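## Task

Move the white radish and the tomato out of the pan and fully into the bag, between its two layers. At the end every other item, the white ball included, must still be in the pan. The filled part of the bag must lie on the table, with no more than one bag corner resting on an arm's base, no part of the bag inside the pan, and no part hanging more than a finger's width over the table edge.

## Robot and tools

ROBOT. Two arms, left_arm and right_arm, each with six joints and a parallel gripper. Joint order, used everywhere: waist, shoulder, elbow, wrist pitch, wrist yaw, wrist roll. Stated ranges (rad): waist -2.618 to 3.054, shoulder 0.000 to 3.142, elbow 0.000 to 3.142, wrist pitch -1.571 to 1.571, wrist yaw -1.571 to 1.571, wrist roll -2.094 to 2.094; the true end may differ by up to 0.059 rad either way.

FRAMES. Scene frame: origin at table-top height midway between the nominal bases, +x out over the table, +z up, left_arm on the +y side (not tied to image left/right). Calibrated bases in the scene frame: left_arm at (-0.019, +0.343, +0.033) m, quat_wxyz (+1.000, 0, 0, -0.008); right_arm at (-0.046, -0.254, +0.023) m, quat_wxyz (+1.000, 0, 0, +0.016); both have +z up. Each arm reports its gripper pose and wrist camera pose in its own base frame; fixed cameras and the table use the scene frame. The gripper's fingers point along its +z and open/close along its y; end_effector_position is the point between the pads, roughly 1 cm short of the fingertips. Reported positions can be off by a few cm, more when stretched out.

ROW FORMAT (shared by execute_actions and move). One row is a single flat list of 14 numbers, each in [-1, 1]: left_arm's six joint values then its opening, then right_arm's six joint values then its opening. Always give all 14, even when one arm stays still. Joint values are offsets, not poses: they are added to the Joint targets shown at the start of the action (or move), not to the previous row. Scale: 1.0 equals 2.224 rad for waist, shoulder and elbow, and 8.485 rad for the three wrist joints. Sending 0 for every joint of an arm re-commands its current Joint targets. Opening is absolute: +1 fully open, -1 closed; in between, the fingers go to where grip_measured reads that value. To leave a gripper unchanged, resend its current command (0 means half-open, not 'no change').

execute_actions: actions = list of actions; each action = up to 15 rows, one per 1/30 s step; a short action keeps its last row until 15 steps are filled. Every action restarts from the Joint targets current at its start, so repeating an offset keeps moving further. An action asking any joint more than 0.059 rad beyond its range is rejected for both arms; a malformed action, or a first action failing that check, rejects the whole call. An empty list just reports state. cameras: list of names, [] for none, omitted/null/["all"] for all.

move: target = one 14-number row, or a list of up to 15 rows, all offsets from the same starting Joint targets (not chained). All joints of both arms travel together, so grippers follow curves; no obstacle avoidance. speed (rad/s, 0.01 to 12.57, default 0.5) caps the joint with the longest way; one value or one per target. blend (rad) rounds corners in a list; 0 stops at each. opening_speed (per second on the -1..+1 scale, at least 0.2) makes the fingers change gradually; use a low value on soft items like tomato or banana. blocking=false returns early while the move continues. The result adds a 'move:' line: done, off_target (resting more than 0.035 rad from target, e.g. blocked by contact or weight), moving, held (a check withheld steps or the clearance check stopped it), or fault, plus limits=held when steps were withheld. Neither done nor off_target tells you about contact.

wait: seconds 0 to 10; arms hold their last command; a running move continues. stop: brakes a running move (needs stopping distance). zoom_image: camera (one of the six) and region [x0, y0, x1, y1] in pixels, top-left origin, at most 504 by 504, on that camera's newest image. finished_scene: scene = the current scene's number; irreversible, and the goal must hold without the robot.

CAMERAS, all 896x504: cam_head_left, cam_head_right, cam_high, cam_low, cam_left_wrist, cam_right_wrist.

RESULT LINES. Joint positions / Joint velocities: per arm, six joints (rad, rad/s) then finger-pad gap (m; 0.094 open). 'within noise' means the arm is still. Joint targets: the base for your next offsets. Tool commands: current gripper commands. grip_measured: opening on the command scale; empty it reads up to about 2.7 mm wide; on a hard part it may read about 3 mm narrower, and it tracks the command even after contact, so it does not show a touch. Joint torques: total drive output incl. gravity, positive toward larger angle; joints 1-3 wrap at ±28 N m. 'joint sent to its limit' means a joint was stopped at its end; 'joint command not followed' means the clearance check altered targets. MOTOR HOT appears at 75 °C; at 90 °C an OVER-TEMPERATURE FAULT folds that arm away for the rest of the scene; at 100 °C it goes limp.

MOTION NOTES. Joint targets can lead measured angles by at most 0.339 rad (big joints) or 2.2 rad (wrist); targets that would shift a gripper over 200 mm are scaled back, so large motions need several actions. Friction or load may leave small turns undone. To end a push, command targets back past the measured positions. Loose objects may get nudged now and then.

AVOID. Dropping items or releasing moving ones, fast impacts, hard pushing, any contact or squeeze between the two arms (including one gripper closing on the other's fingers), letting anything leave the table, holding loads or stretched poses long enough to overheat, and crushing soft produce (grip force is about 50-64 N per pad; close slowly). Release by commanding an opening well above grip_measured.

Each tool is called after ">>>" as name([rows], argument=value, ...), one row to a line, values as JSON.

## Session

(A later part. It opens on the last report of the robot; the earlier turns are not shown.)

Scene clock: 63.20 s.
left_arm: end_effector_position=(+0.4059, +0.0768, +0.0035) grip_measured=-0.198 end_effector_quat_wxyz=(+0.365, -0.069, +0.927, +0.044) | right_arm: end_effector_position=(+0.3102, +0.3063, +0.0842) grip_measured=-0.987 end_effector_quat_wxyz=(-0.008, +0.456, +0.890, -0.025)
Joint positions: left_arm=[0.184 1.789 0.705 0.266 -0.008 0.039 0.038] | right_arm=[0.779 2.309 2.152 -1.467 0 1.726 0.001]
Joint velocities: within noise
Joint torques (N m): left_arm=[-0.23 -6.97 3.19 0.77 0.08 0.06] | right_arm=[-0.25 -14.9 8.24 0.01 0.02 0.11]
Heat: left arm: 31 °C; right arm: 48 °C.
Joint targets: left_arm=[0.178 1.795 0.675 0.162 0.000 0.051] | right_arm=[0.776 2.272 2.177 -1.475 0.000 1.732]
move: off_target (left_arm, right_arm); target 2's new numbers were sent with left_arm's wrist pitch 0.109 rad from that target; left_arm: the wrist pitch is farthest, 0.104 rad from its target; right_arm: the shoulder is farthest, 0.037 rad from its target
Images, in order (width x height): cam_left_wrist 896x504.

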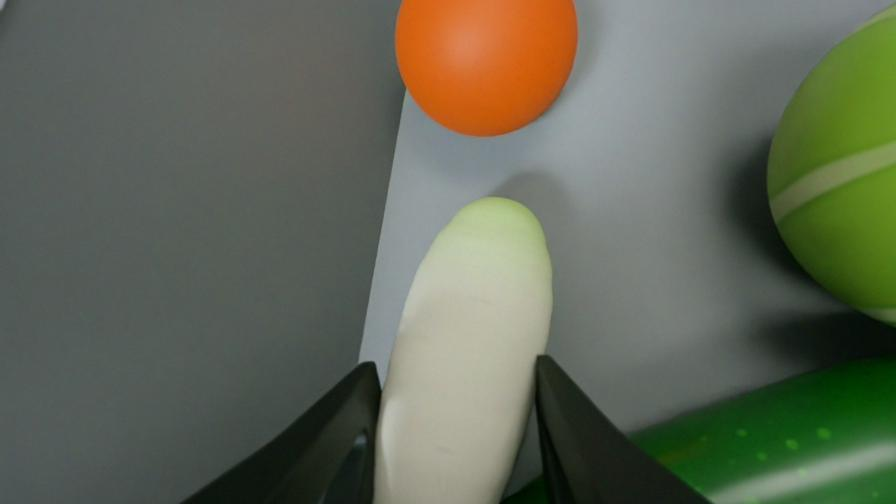

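>>> move(target=[0,0.0225,0.0405,-0.0114,0,0,-0.15,0,0.009,0,0,0,0,-1], speed=0.15, cameras=["cam_left_wrist","cam_low"])

Scene clock: 65.00 s.
left_arm: end_effector_position=(+0.4086, +0.0773, +0.0015) grip_measured=-0.152 end_effector_quat_wxyz=(+0.338, -0.069, +0.938, +0.041) | right_arm: end_effector_position=(+0.3102, +0.3063, +0.0842) grip_measured=-0.987 end_effector_quat_wxyz=(-0.008, +0.456, +0.890, -0.025)
Joint positions: left_arm=[0.184 1.806 0.771 0.16 -0.008 0.039 0.04] | right_arm=[0.779 2.309 2.152 -1.467 0 1.726 0.001]
Joint velocities: within noise
Joint torques (N m): left_arm=[-0.24 -4.64 5.68 0.78 0.08 0.06] | right_arm=[-0.25 -13.12 8.23 0.01 0.02 0.11]
Heat: left arm: 31 °C; right arm: 48 °C.
Joint targets: left_arm=[0.178 1.844 0.765 0.065 0.000 0.051] | right_arm=[0.776 2.292 2.177 -1.475 0.000 1.732]
move: off_target (left_arm); left_arm: the wrist pitch is farthest, 0.095 rad from its target
Images, in order (width x height): cam_low 896x504, cam_left_wrist 896x504.

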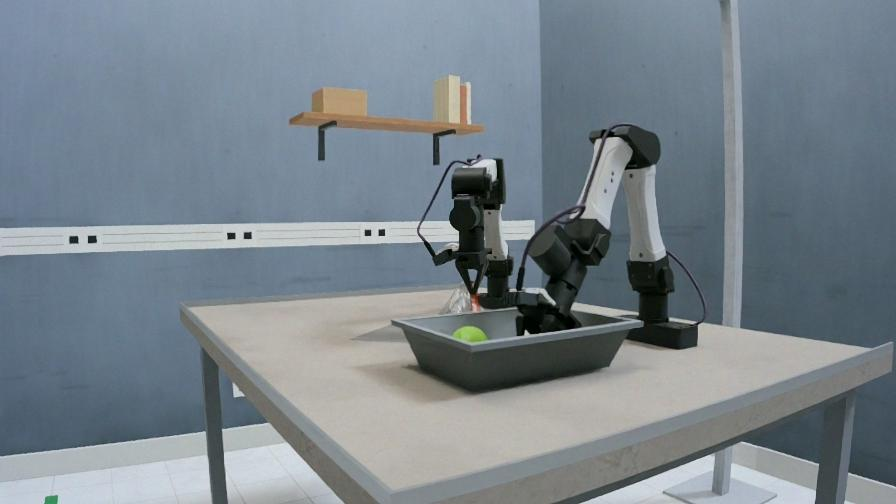

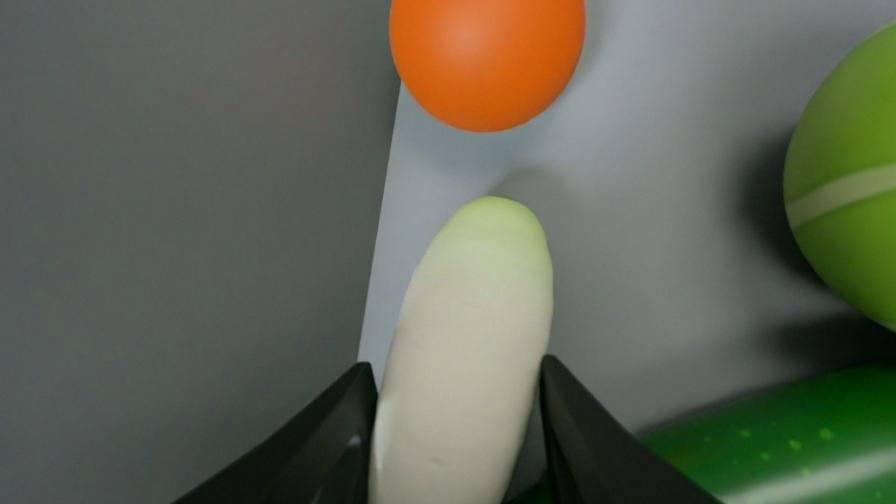

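>>> zoom_image(camera="cam_low", region=[380, 220, 660, 400])

>>> zoom_image(camera="cam_left_wrist", region=[300, 280, 640, 504])

>>> execute_actions(actions=[], cameras=["cam_head_left","cam_high"])

>>> zoom_image(camera="cam_high", region=[300, 280, 460, 410])

Scaled by 1.800 from the camera's 896x504 image, which has a finer 1280x720 frame.

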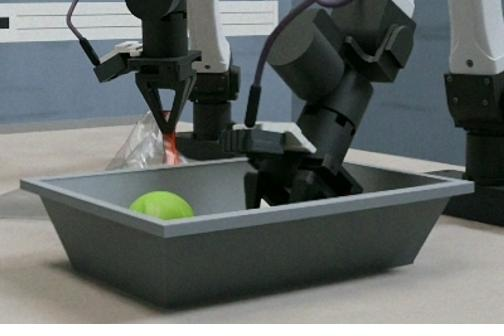

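Scaled by 1.482 from the camera's 896x504 image, which has a finer 1280x720 frame.

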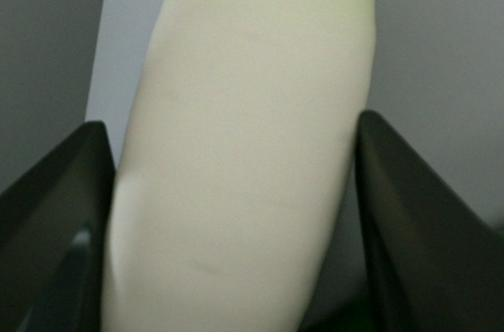

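Scene clock: 65.50 s.
left_arm: end_effector_position=(+0.4086, +0.0773, +0.0015) grip_measured=-0.152 end_effector_quat_wxyz=(+0.338, -0.069, +0.938, +0.041) | right_arm: end_effector_position=(+0.3102, +0.3063, +0.0842) grip_measured=-0.987 end_effector_quat_wxyz=(-0.008, +0.456, +0.890, -0.025)
Joint positions: left_arm=[0.184 1.806 0.771 0.159 -0.008 0.039 0.04] | right_arm=[0.779 2.309 2.152 -1.467 0 1.726 0.001]
Joint velocities: within noise
Joint torques (N m): left_arm=[-0.23 -4.68 5.72 0.79 0.08 0.06] | right_arm=[-0.24 -13.12 8.23 0.01 0.02 0.11]
Heat: left arm: 31 °C; right arm: 48 °C.
Joint targets: left_arm=[0.178 1.844 0.765 0.065 0.000 0.051] | right_arm=[0.776 2.292 2.177 -1.475 0.000 1.732]
Tool commands: left_gripper/opening=-0.15 right_gripper/opening=-1.0
Images, in order (width x height): cam_head_left 896x504, cam_high 896x504.

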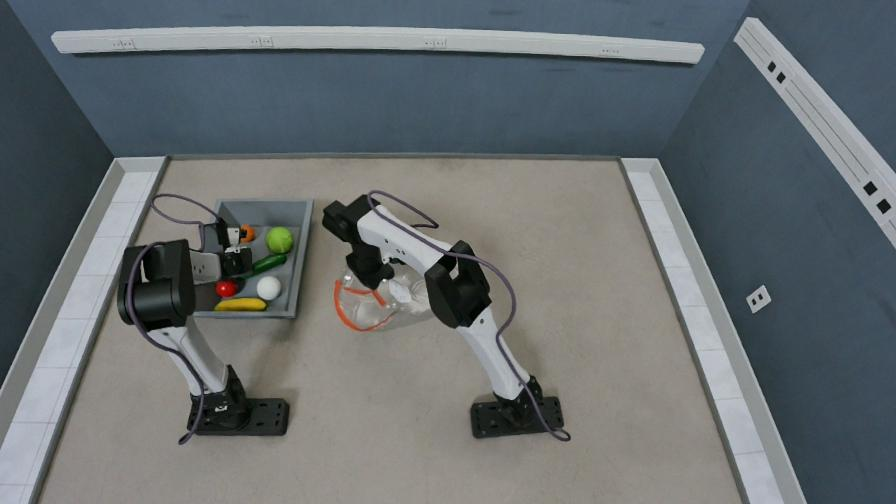

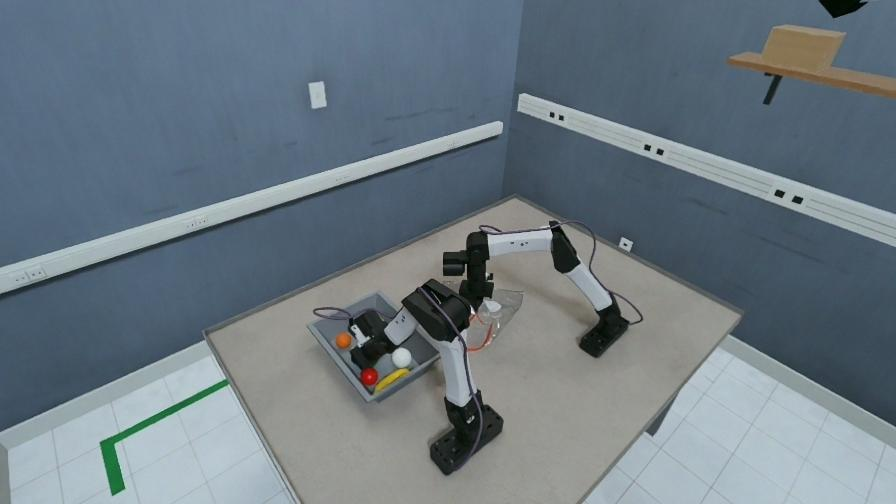

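Scaled by 3.150 from the camera's 896x504 image, which has a finer 1280x720 frame.

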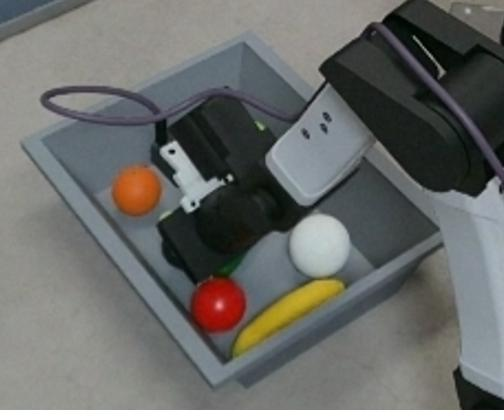

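>>> move(target=[0,0,0,0,0,0,-0.5,0,0,0,0,0,0,-1], opening_speed=0.3, cameras=["cam_left_wrist"])

>>> zoom_image(camera="cam_left_wrist", region=[300, 180, 640, 504])

Scene clock: 67.23 s.
left_arm: end_effector_position=(+0.4078, +0.0774, +0.0009) grip_measured=-0.375 end_effector_quat_wxyz=(+0.336, -0.069, +0.938, +0.042) | right_arm: end_effector_position=(+0.3102, +0.3063, +0.0842) grip_measured=-0.987 end_effector_quat_wxyz=(-0.008, +0.456, +0.890, -0.025)
Joint positions: left_arm=[0.184 1.806 0.771 0.155 -0.009 0.04 0.029] | right_arm=[0.779 2.309 2.152 -1.467 0 1.726 0.001]
Joint velocities: within noise
Joint torques (N m): left_arm=[-0.27 -4.64 5.68 0.84 0.1 0.04] | right_arm=[-0.27 -13.12 8.24 0.01 0.02 0.12]
Heat: left arm: 31 °C; right arm: 49 °C.
Joint targets: left_arm=[0.178 1.844 0.765 0.065 0.000 0.051] | right_arm=[0.776 2.292 2.177 -1.475 0.000 1.732]
move: off_target (left_arm); left_arm: the wrist pitch is farthest, 0.090 rad from its target
Images, in order (width x height): cam_left_wrist 896x504.

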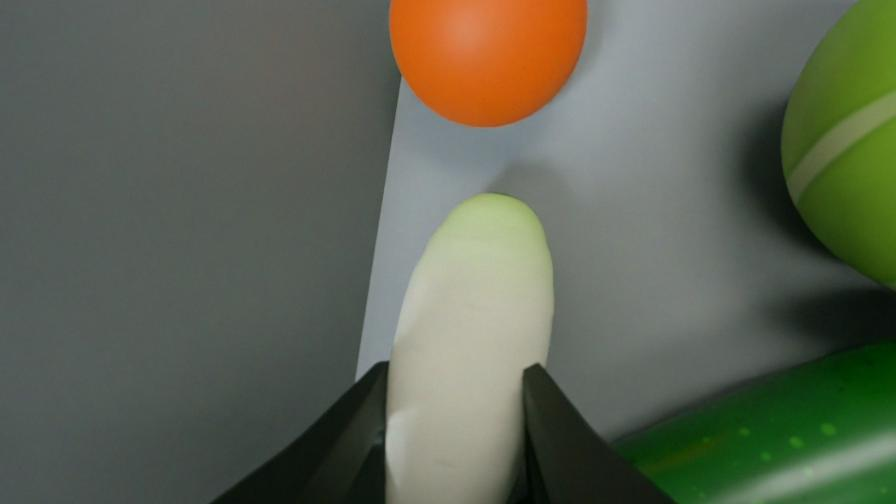

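Scaled by 1.482 from the camera's 896x504 image, which has a finer 1280x720 frame.

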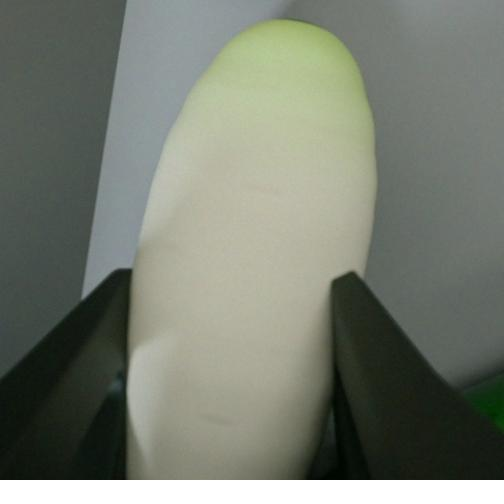

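>>> move([
  [0,-0.03,0.012,-0.009,0,0,-0.55,0,0,0,0,0,0,-1],
  [0,-0.1527,0.085,-0.0465,0,0,-0.55,0,0,0,0,0,0,-1],
], speed=0.3, cameras=["cam_left_wrist","cam_high"])

>>> zoom_image(camera="cam_high", region=[300, 260, 560, 410])

Scene clock: 69.77 s.
left_arm: end_effector_position=(+0.3899, +0.0741, +0.0990) grip_measured=-0.382 end_effector_quat_wxyz=(+0.326, -0.069, +0.942, +0.041) | right_arm: end_effector_position=(+0.3102, +0.3063, +0.0842) grip_measured=-0.987 end_effector_quat_wxyz=(-0.008, +0.456, +0.890, -0.025)
Joint positions: left_arm=[0.184 1.521 0.935 -0.315 -0.009 0.04 0.029] | right_arm=[0.779 2.309 2.152 -1.467 0 1.726 0.001]
Joint velocities: within noise
Joint torques (N m): left_arm=[-0.28 -7.68 9.68 1.68 0.09 0.04] | right_arm=[-0.25 -13.12 8.25 0.02 0.02 0.12]
Heat: left arm: 31 °C; right arm: 49 °C.
Joint targets: left_arm=[0.178 1.505 0.954 -0.329 0.000 0.051] | right_arm=[0.776 2.292 2.177 -1.475 0.000 1.732]
move: done
Images, in order (width x height): cam_high 896x504, cam_left_wrist 896x504.

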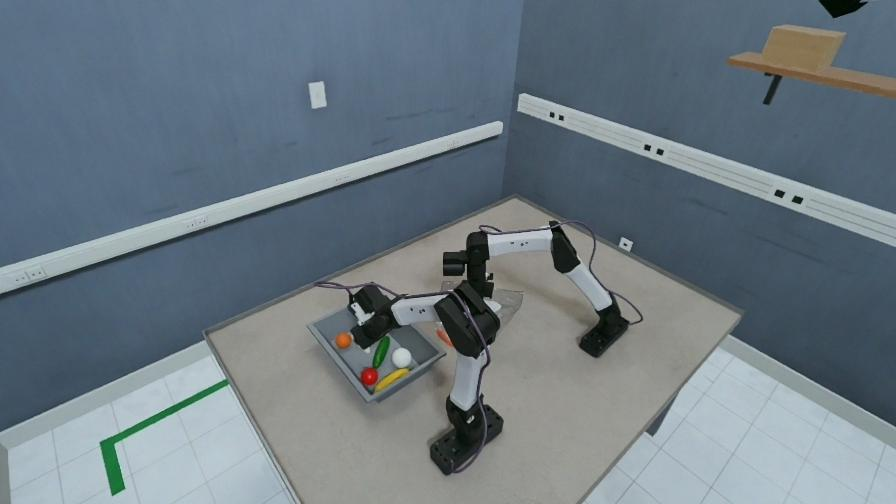

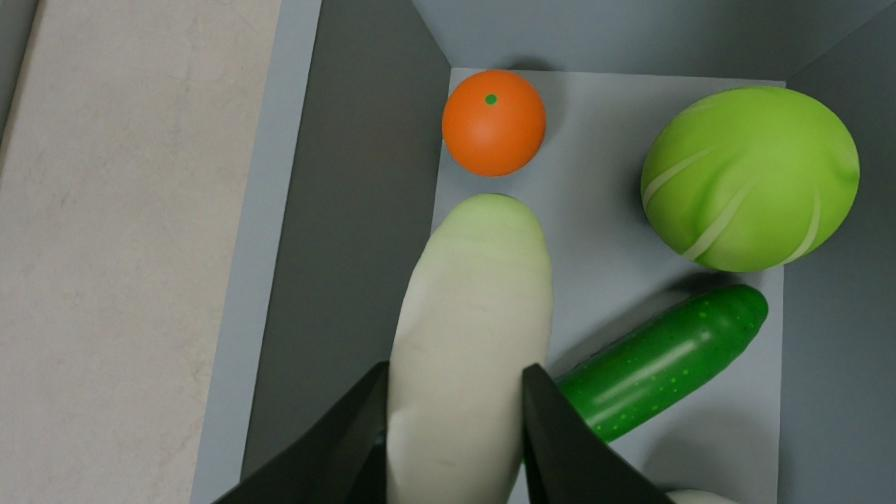

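Scaled by 1.938 from the camera's 896x504 image, which has a finer 1280x720 frame.

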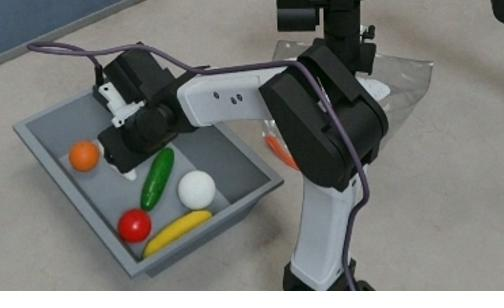

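>>> move(target=[-0.4038,-0.2487,-0.1725,-0.0223,0,-0.006,-0.55,0,-0.0454,-0.006,0,0,0,-1], speed=0.5)

>>> zoom_image(camera="cam_head_left", region=[280, 200, 480, 350])

Scene clock: 74.67 s.
left_arm: end_effector_position=(+0.2083, -0.1791, +0.1050) grip_measured=-0.383 end_effector_quat_wxyz=(+0.317, +0.334, +0.880, -0.113) | right_arm: end_effector_position=(+0.3108, +0.3069, +0.1093) grip_measured=-0.987 end_effector_quat_wxyz=(+0.001, +0.456, +0.890, +0.003)
Joint positions: left_arm=[-0.715 0.962 0.583 -0.505 -0.007 0.013 0.029] | right_arm=[0.779 2.249 2.152 -1.468 0 1.726 0.001]
Joint velocities: within noise
Joint torques (N m): left_arm=[-0.27 -2.73 7.02 1.66 0.07 -0.14] | right_arm=[-0.24 -16.35 7.02 0.12 0.02 0.11]
Heat: left arm: 31 °C; right arm: 50 °C.
Joint targets: left_arm=[-0.721 0.952 0.570 -0.519 0.000 0.000] | right_arm=[0.776 2.191 2.164 -1.475 0.000 1.732]
move: off_target (right_arm); right_arm: the shoulder is farthest, 0.058 rad from its target

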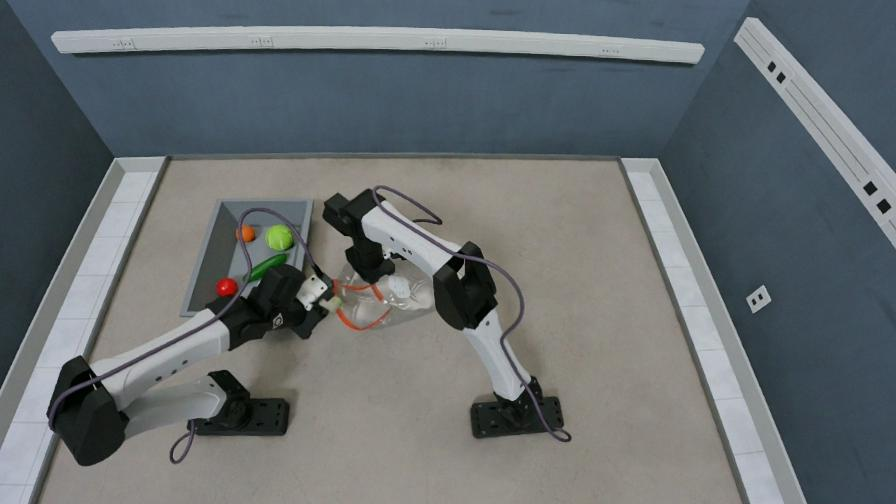

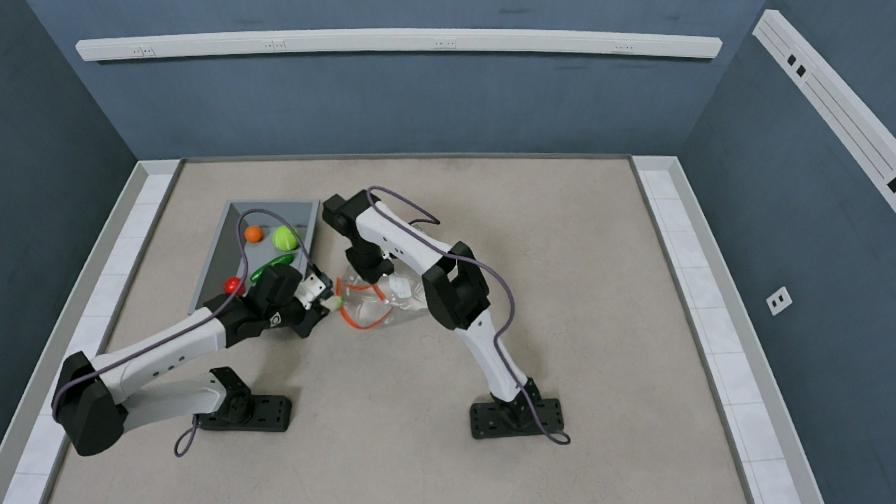

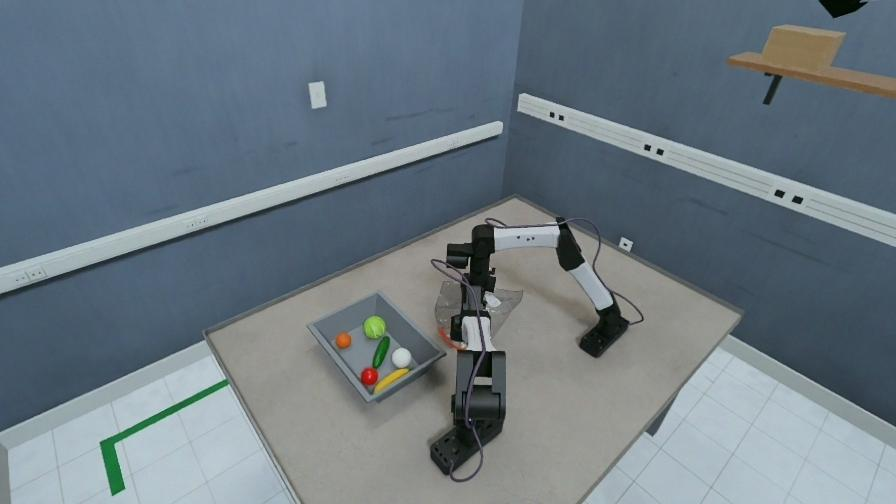

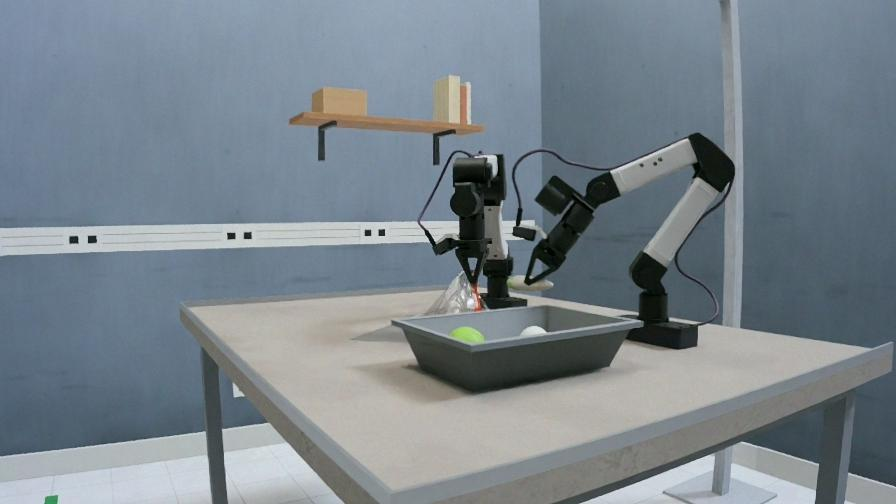

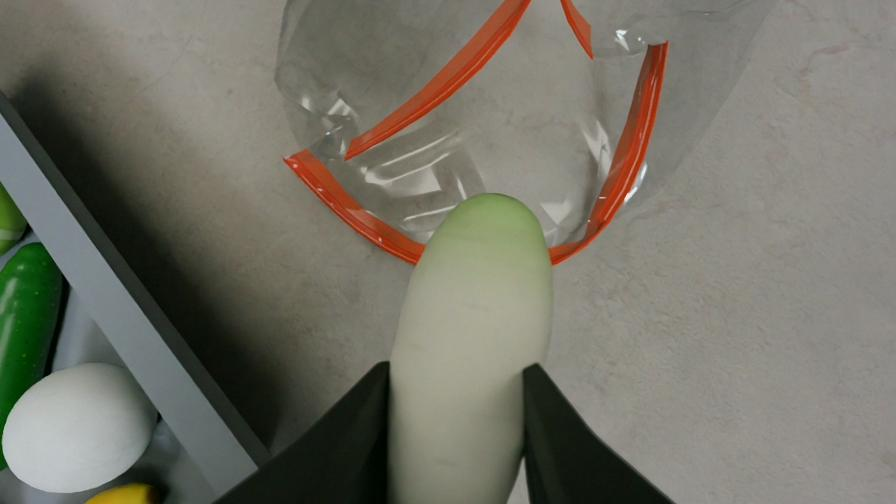

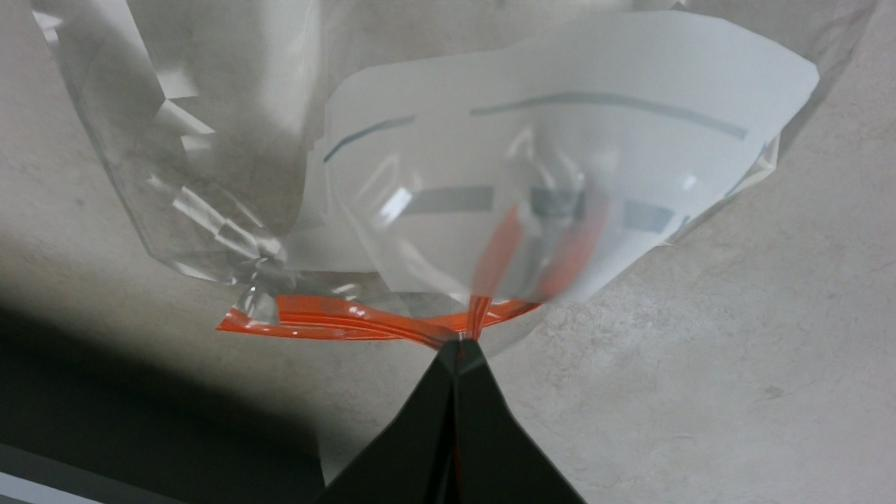

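Scaled by 2.520 from the camera's 896x504 image, which has a finer 1280x720 frame.

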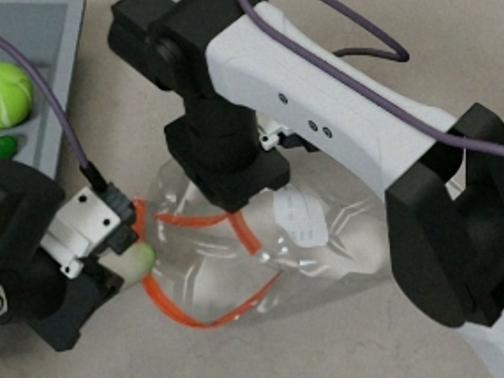

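>>> move(target=[-0.0063,0.0673,-0.1555,0.0880,0,0,-0.55,0,0,0,0,0,0,-1], speed=0.5, cameras=["cam_left_wrist","cam_low","cam_head_left","cam_right_wrist"])

>>> zoom_image(camera="cam_low", region=[380, 180, 640, 350])

Scene clock: 78.43 s.
left_arm: end_effector_position=(+0.2260, -0.1996, +0.0550) grip_measured=-0.383 end_effector_quat_wxyz=(+0.422, +0.321, +0.834, -0.154) | right_arm: end_effector_position=(+0.3107, +0.3068, +0.1093) grip_measured=-0.987 end_effector_quat_wxyz=(+0.001, +0.456, +0.890, +0.003)
Joint positions: left_arm=[-0.728 1.094 0.235 0.22 -0.007 0.012 0.029] | right_arm=[0.779 2.249 2.152 -1.468 0 1.726 0.001]
Joint velocities: within noise
Joint torques (N m): left_arm=[-0.32 -1.63 6.34 2.27 0.08 -0.16] | right_arm=[-0.23 -16.35 7.02 0.13 0.02 0.11]
Heat: left arm: 32 °C; right arm: 53 °C.
Joint targets: left_arm=[-0.735 1.101 0.224 0.228 0.000 0.000] | right_arm=[0.776 2.191 2.164 -1.475 0.000 1.732]
move: off_target (right_arm); right_arm: the shoulder is farthest, 0.058 rad from its target
Images, in order (width x height): cam_head_left 896x504, cam_low 896x504, cam_left_wrist 896x504, cam_right_wrist 896x504.

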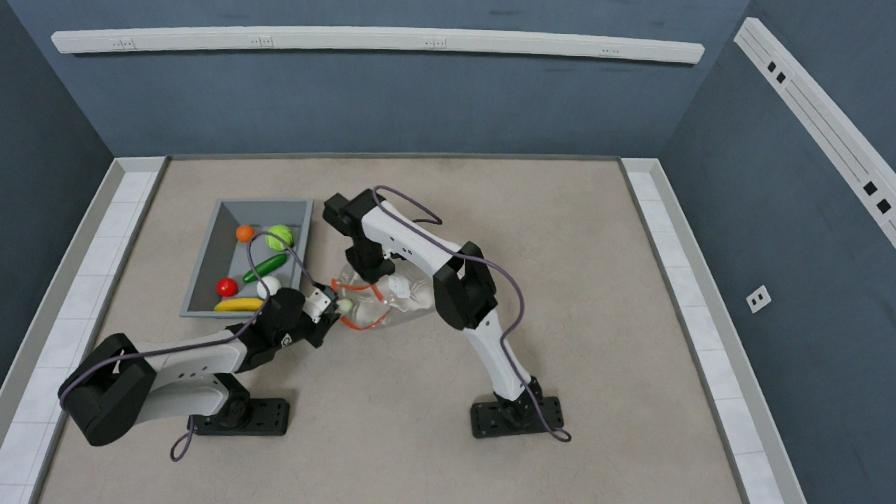

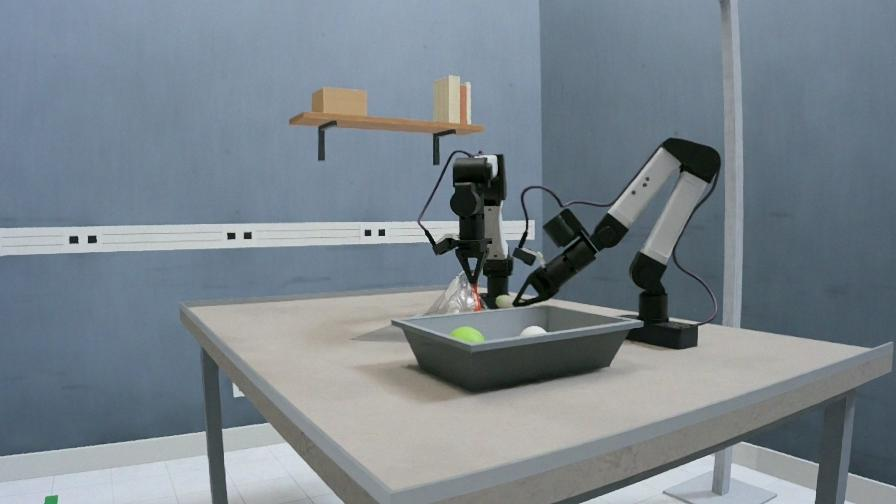

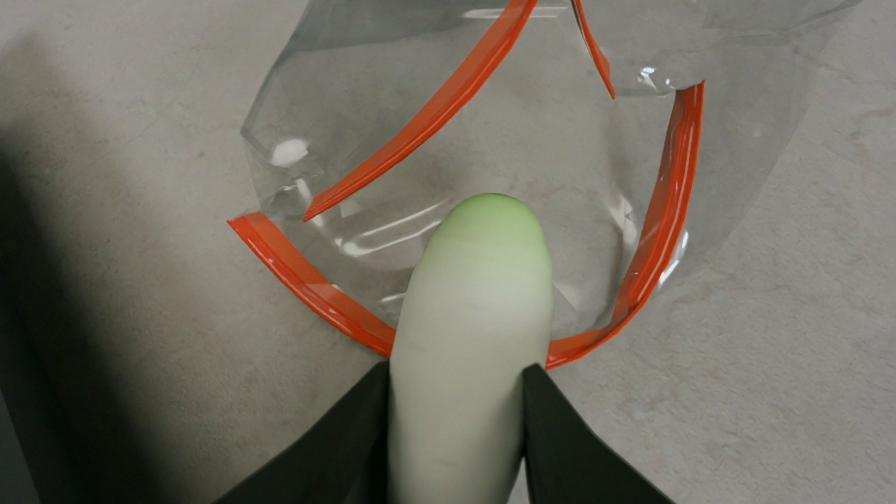

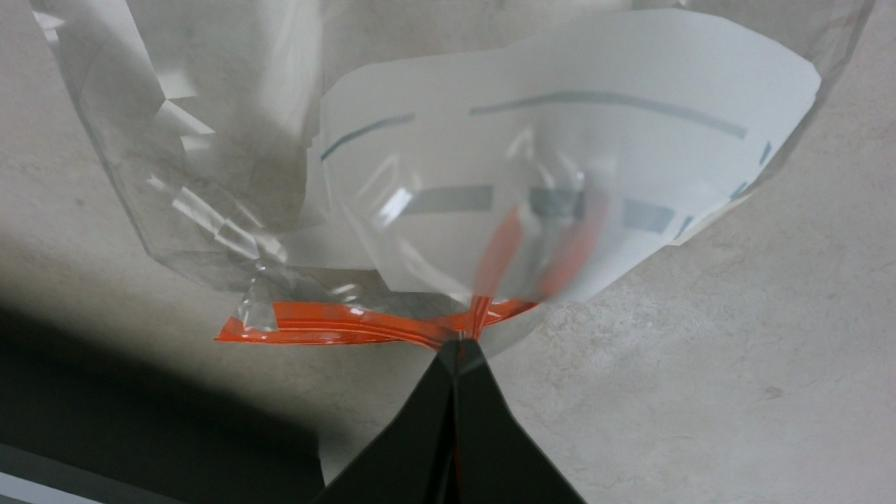

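Scaled by 1.938 from the camera's 896x504 image, which has a finer 1280x720 frame.

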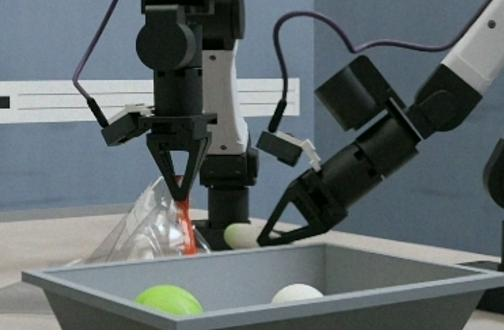

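>>> move(target=[-0.0045,0.2084,0.001,0.072,0,0,-0.55,0,0,0,0,0,0,-1], speed=0.4, cameras=["cam_left_wrist","cam_low","cam_right_wrist"])

>>> zoom_image(camera="cam_low", region=[380, 180, 640, 350])

Scene clock: 81.00 s.
left_arm: end_effector_position=(+0.2611, -0.2356, +0.0395) grip_measured=-0.383 end_effector_quat_wxyz=(+0.482, +0.312, +0.799, -0.180) | right_arm: end_effector_position=(+0.3107, +0.3068, +0.1093) grip_measured=-0.987 end_effector_quat_wxyz=(+0.001, +0.456, +0.890, +0.003)
Joint positions: left_arm=[-0.738 1.554 0.235 0.83 -0.007 0.012 0.029] | right_arm=[0.779 2.249 2.152 -1.468 0 1.726 0.001]
Joint velocities: within noise
Joint torques (N m): left_arm=[-0.34 -3.56 4.4 2.42 0.09 -0.16] | right_arm=[-0.23 -16.38 7.02 0.13 0.02 0.11]
Heat: left arm: 32 °C; right arm: 55 °C.
Joint targets: left_arm=[-0.745 1.565 0.227 0.839 0.000 0.000] | right_arm=[0.776 2.191 2.164 -1.475 0.000 1.732]
move: off_target (right_arm); right_arm: the shoulder is farthest, 0.058 rad from its target
Images, in order (width x height): cam_low 896x504, cam_left_wrist 896x504, cam_right_wrist 896x504.

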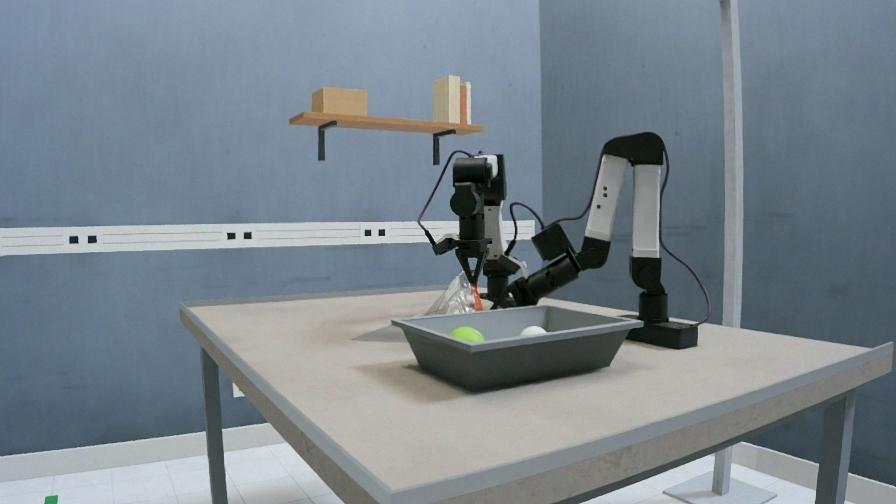

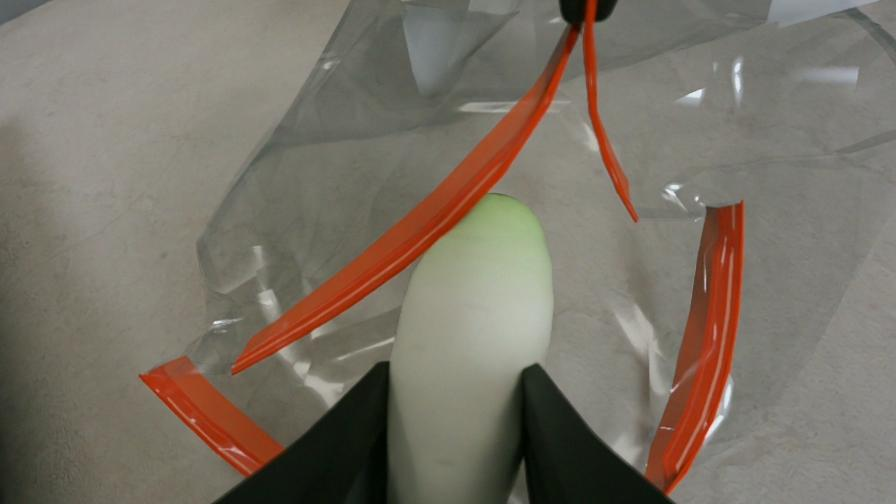

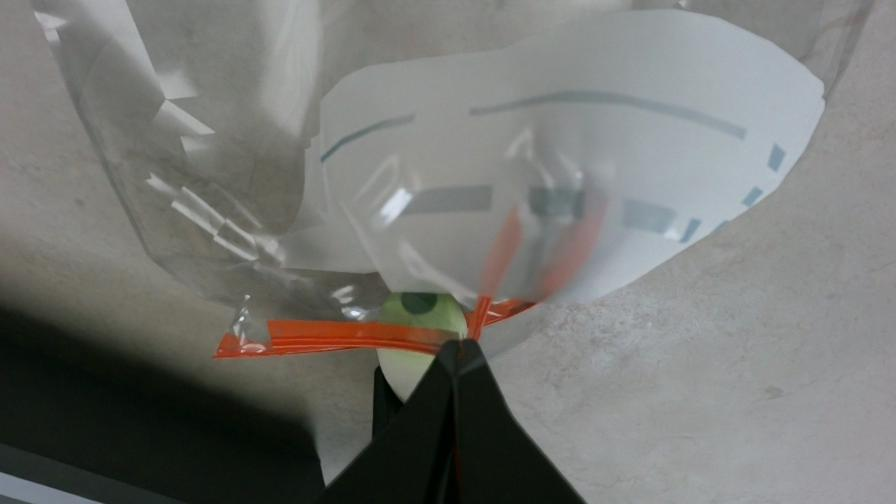

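Scaled by 1.938 from the camera's 896x504 image, which has a finer 1280x720 frame.

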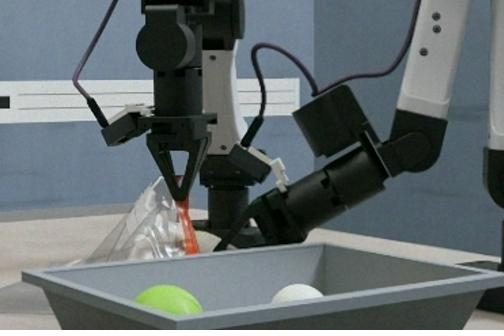

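>>> move(target=[-0.0135,0.1428,0.0448,0.0374,0,0,-0.55,0,0,0,0,0,0,-1], speed=0.25, cameras=["cam_left_wrist","cam_low","cam_right_wrist","cam_head_left"])

>>> zoom_image(camera="cam_low", region=[380, 180, 640, 350])

>>> zoom_image(camera="cam_head_left", region=[280, 200, 480, 350])

Scene clock: 83.37 s.
left_arm: end_effector_position=(+0.2790, -0.2675, +0.0239) grip_measured=-0.383 end_effector_quat_wxyz=(+0.511, +0.316, +0.774, -0.200) | right_arm: end_effector_position=(+0.3107, +0.3068, +0.1093) grip_measured=-0.987 end_effector_quat_wxyz=(+0.001, +0.456, +0.890, +0.003)
Joint positions: left_arm=[-0.768 1.869 0.312 1.148 -0.007 0.012 0.029] | right_arm=[0.779 2.249 2.152 -1.468 0 1.726 0.001]
Joint velocities: within noise
Joint torques (N m): left_arm=[-0.27 -5.01 5.18 2.46 0.07 -0.16] | right_arm=[-0.23 -16.34 7.02 0.13 0.02 0.11]
Heat: left arm: 32 °C; right arm: 56 °C.
Joint targets: left_arm=[-0.775 1.883 0.326 1.156 0.000 0.000] | right_arm=[0.776 2.191 2.164 -1.475 0.000 1.732]
move: off_target (right_arm); right_arm: the shoulder is farthest, 0.058 rad from its target
Images, in order (width x height): cam_head_left 896x504, cam_low 896x504, cam_left_wrist 896x504, cam_right_wrist 896x504.

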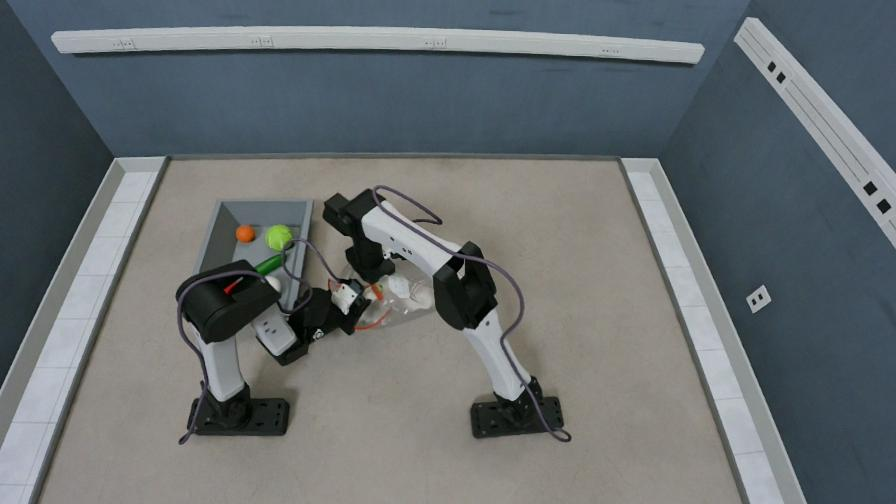

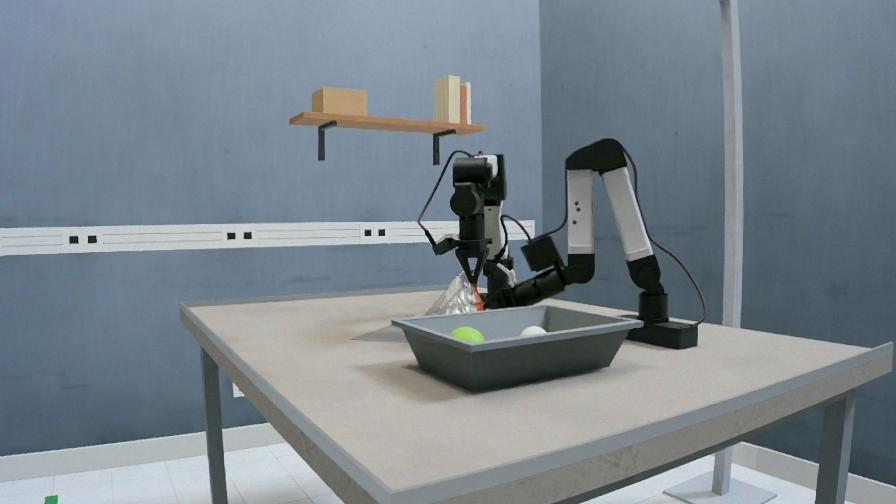

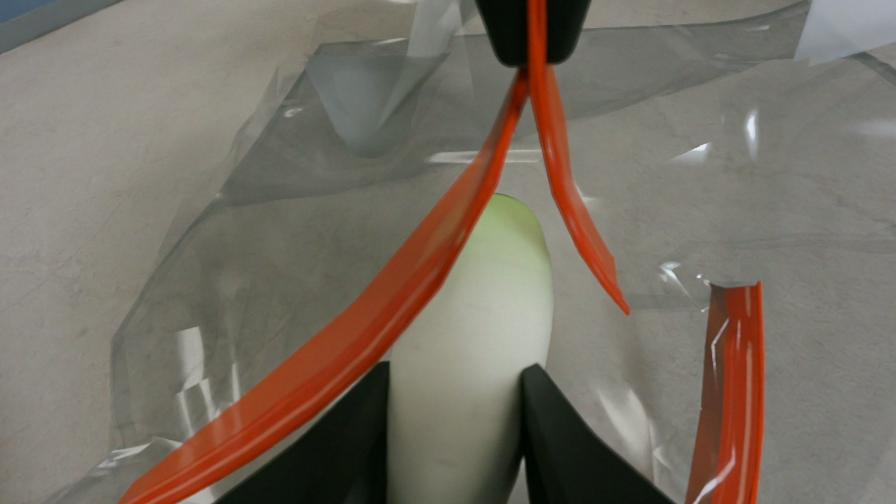

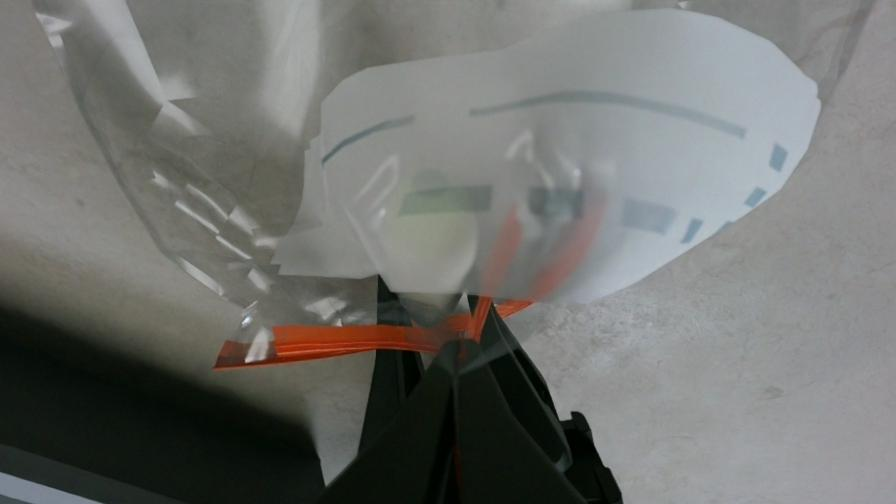

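Scaled by 1.938 from the camera's 896x504 image, which has a finer 1280x720 frame.

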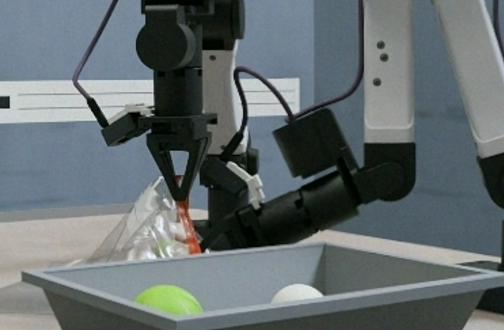

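Scaled by 2.520 from the camera's 896x504 image, which has a finer 1280x720 frame.

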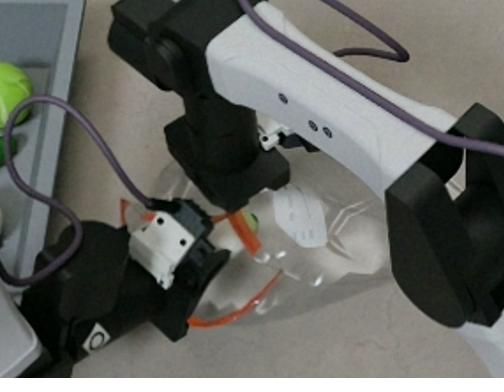

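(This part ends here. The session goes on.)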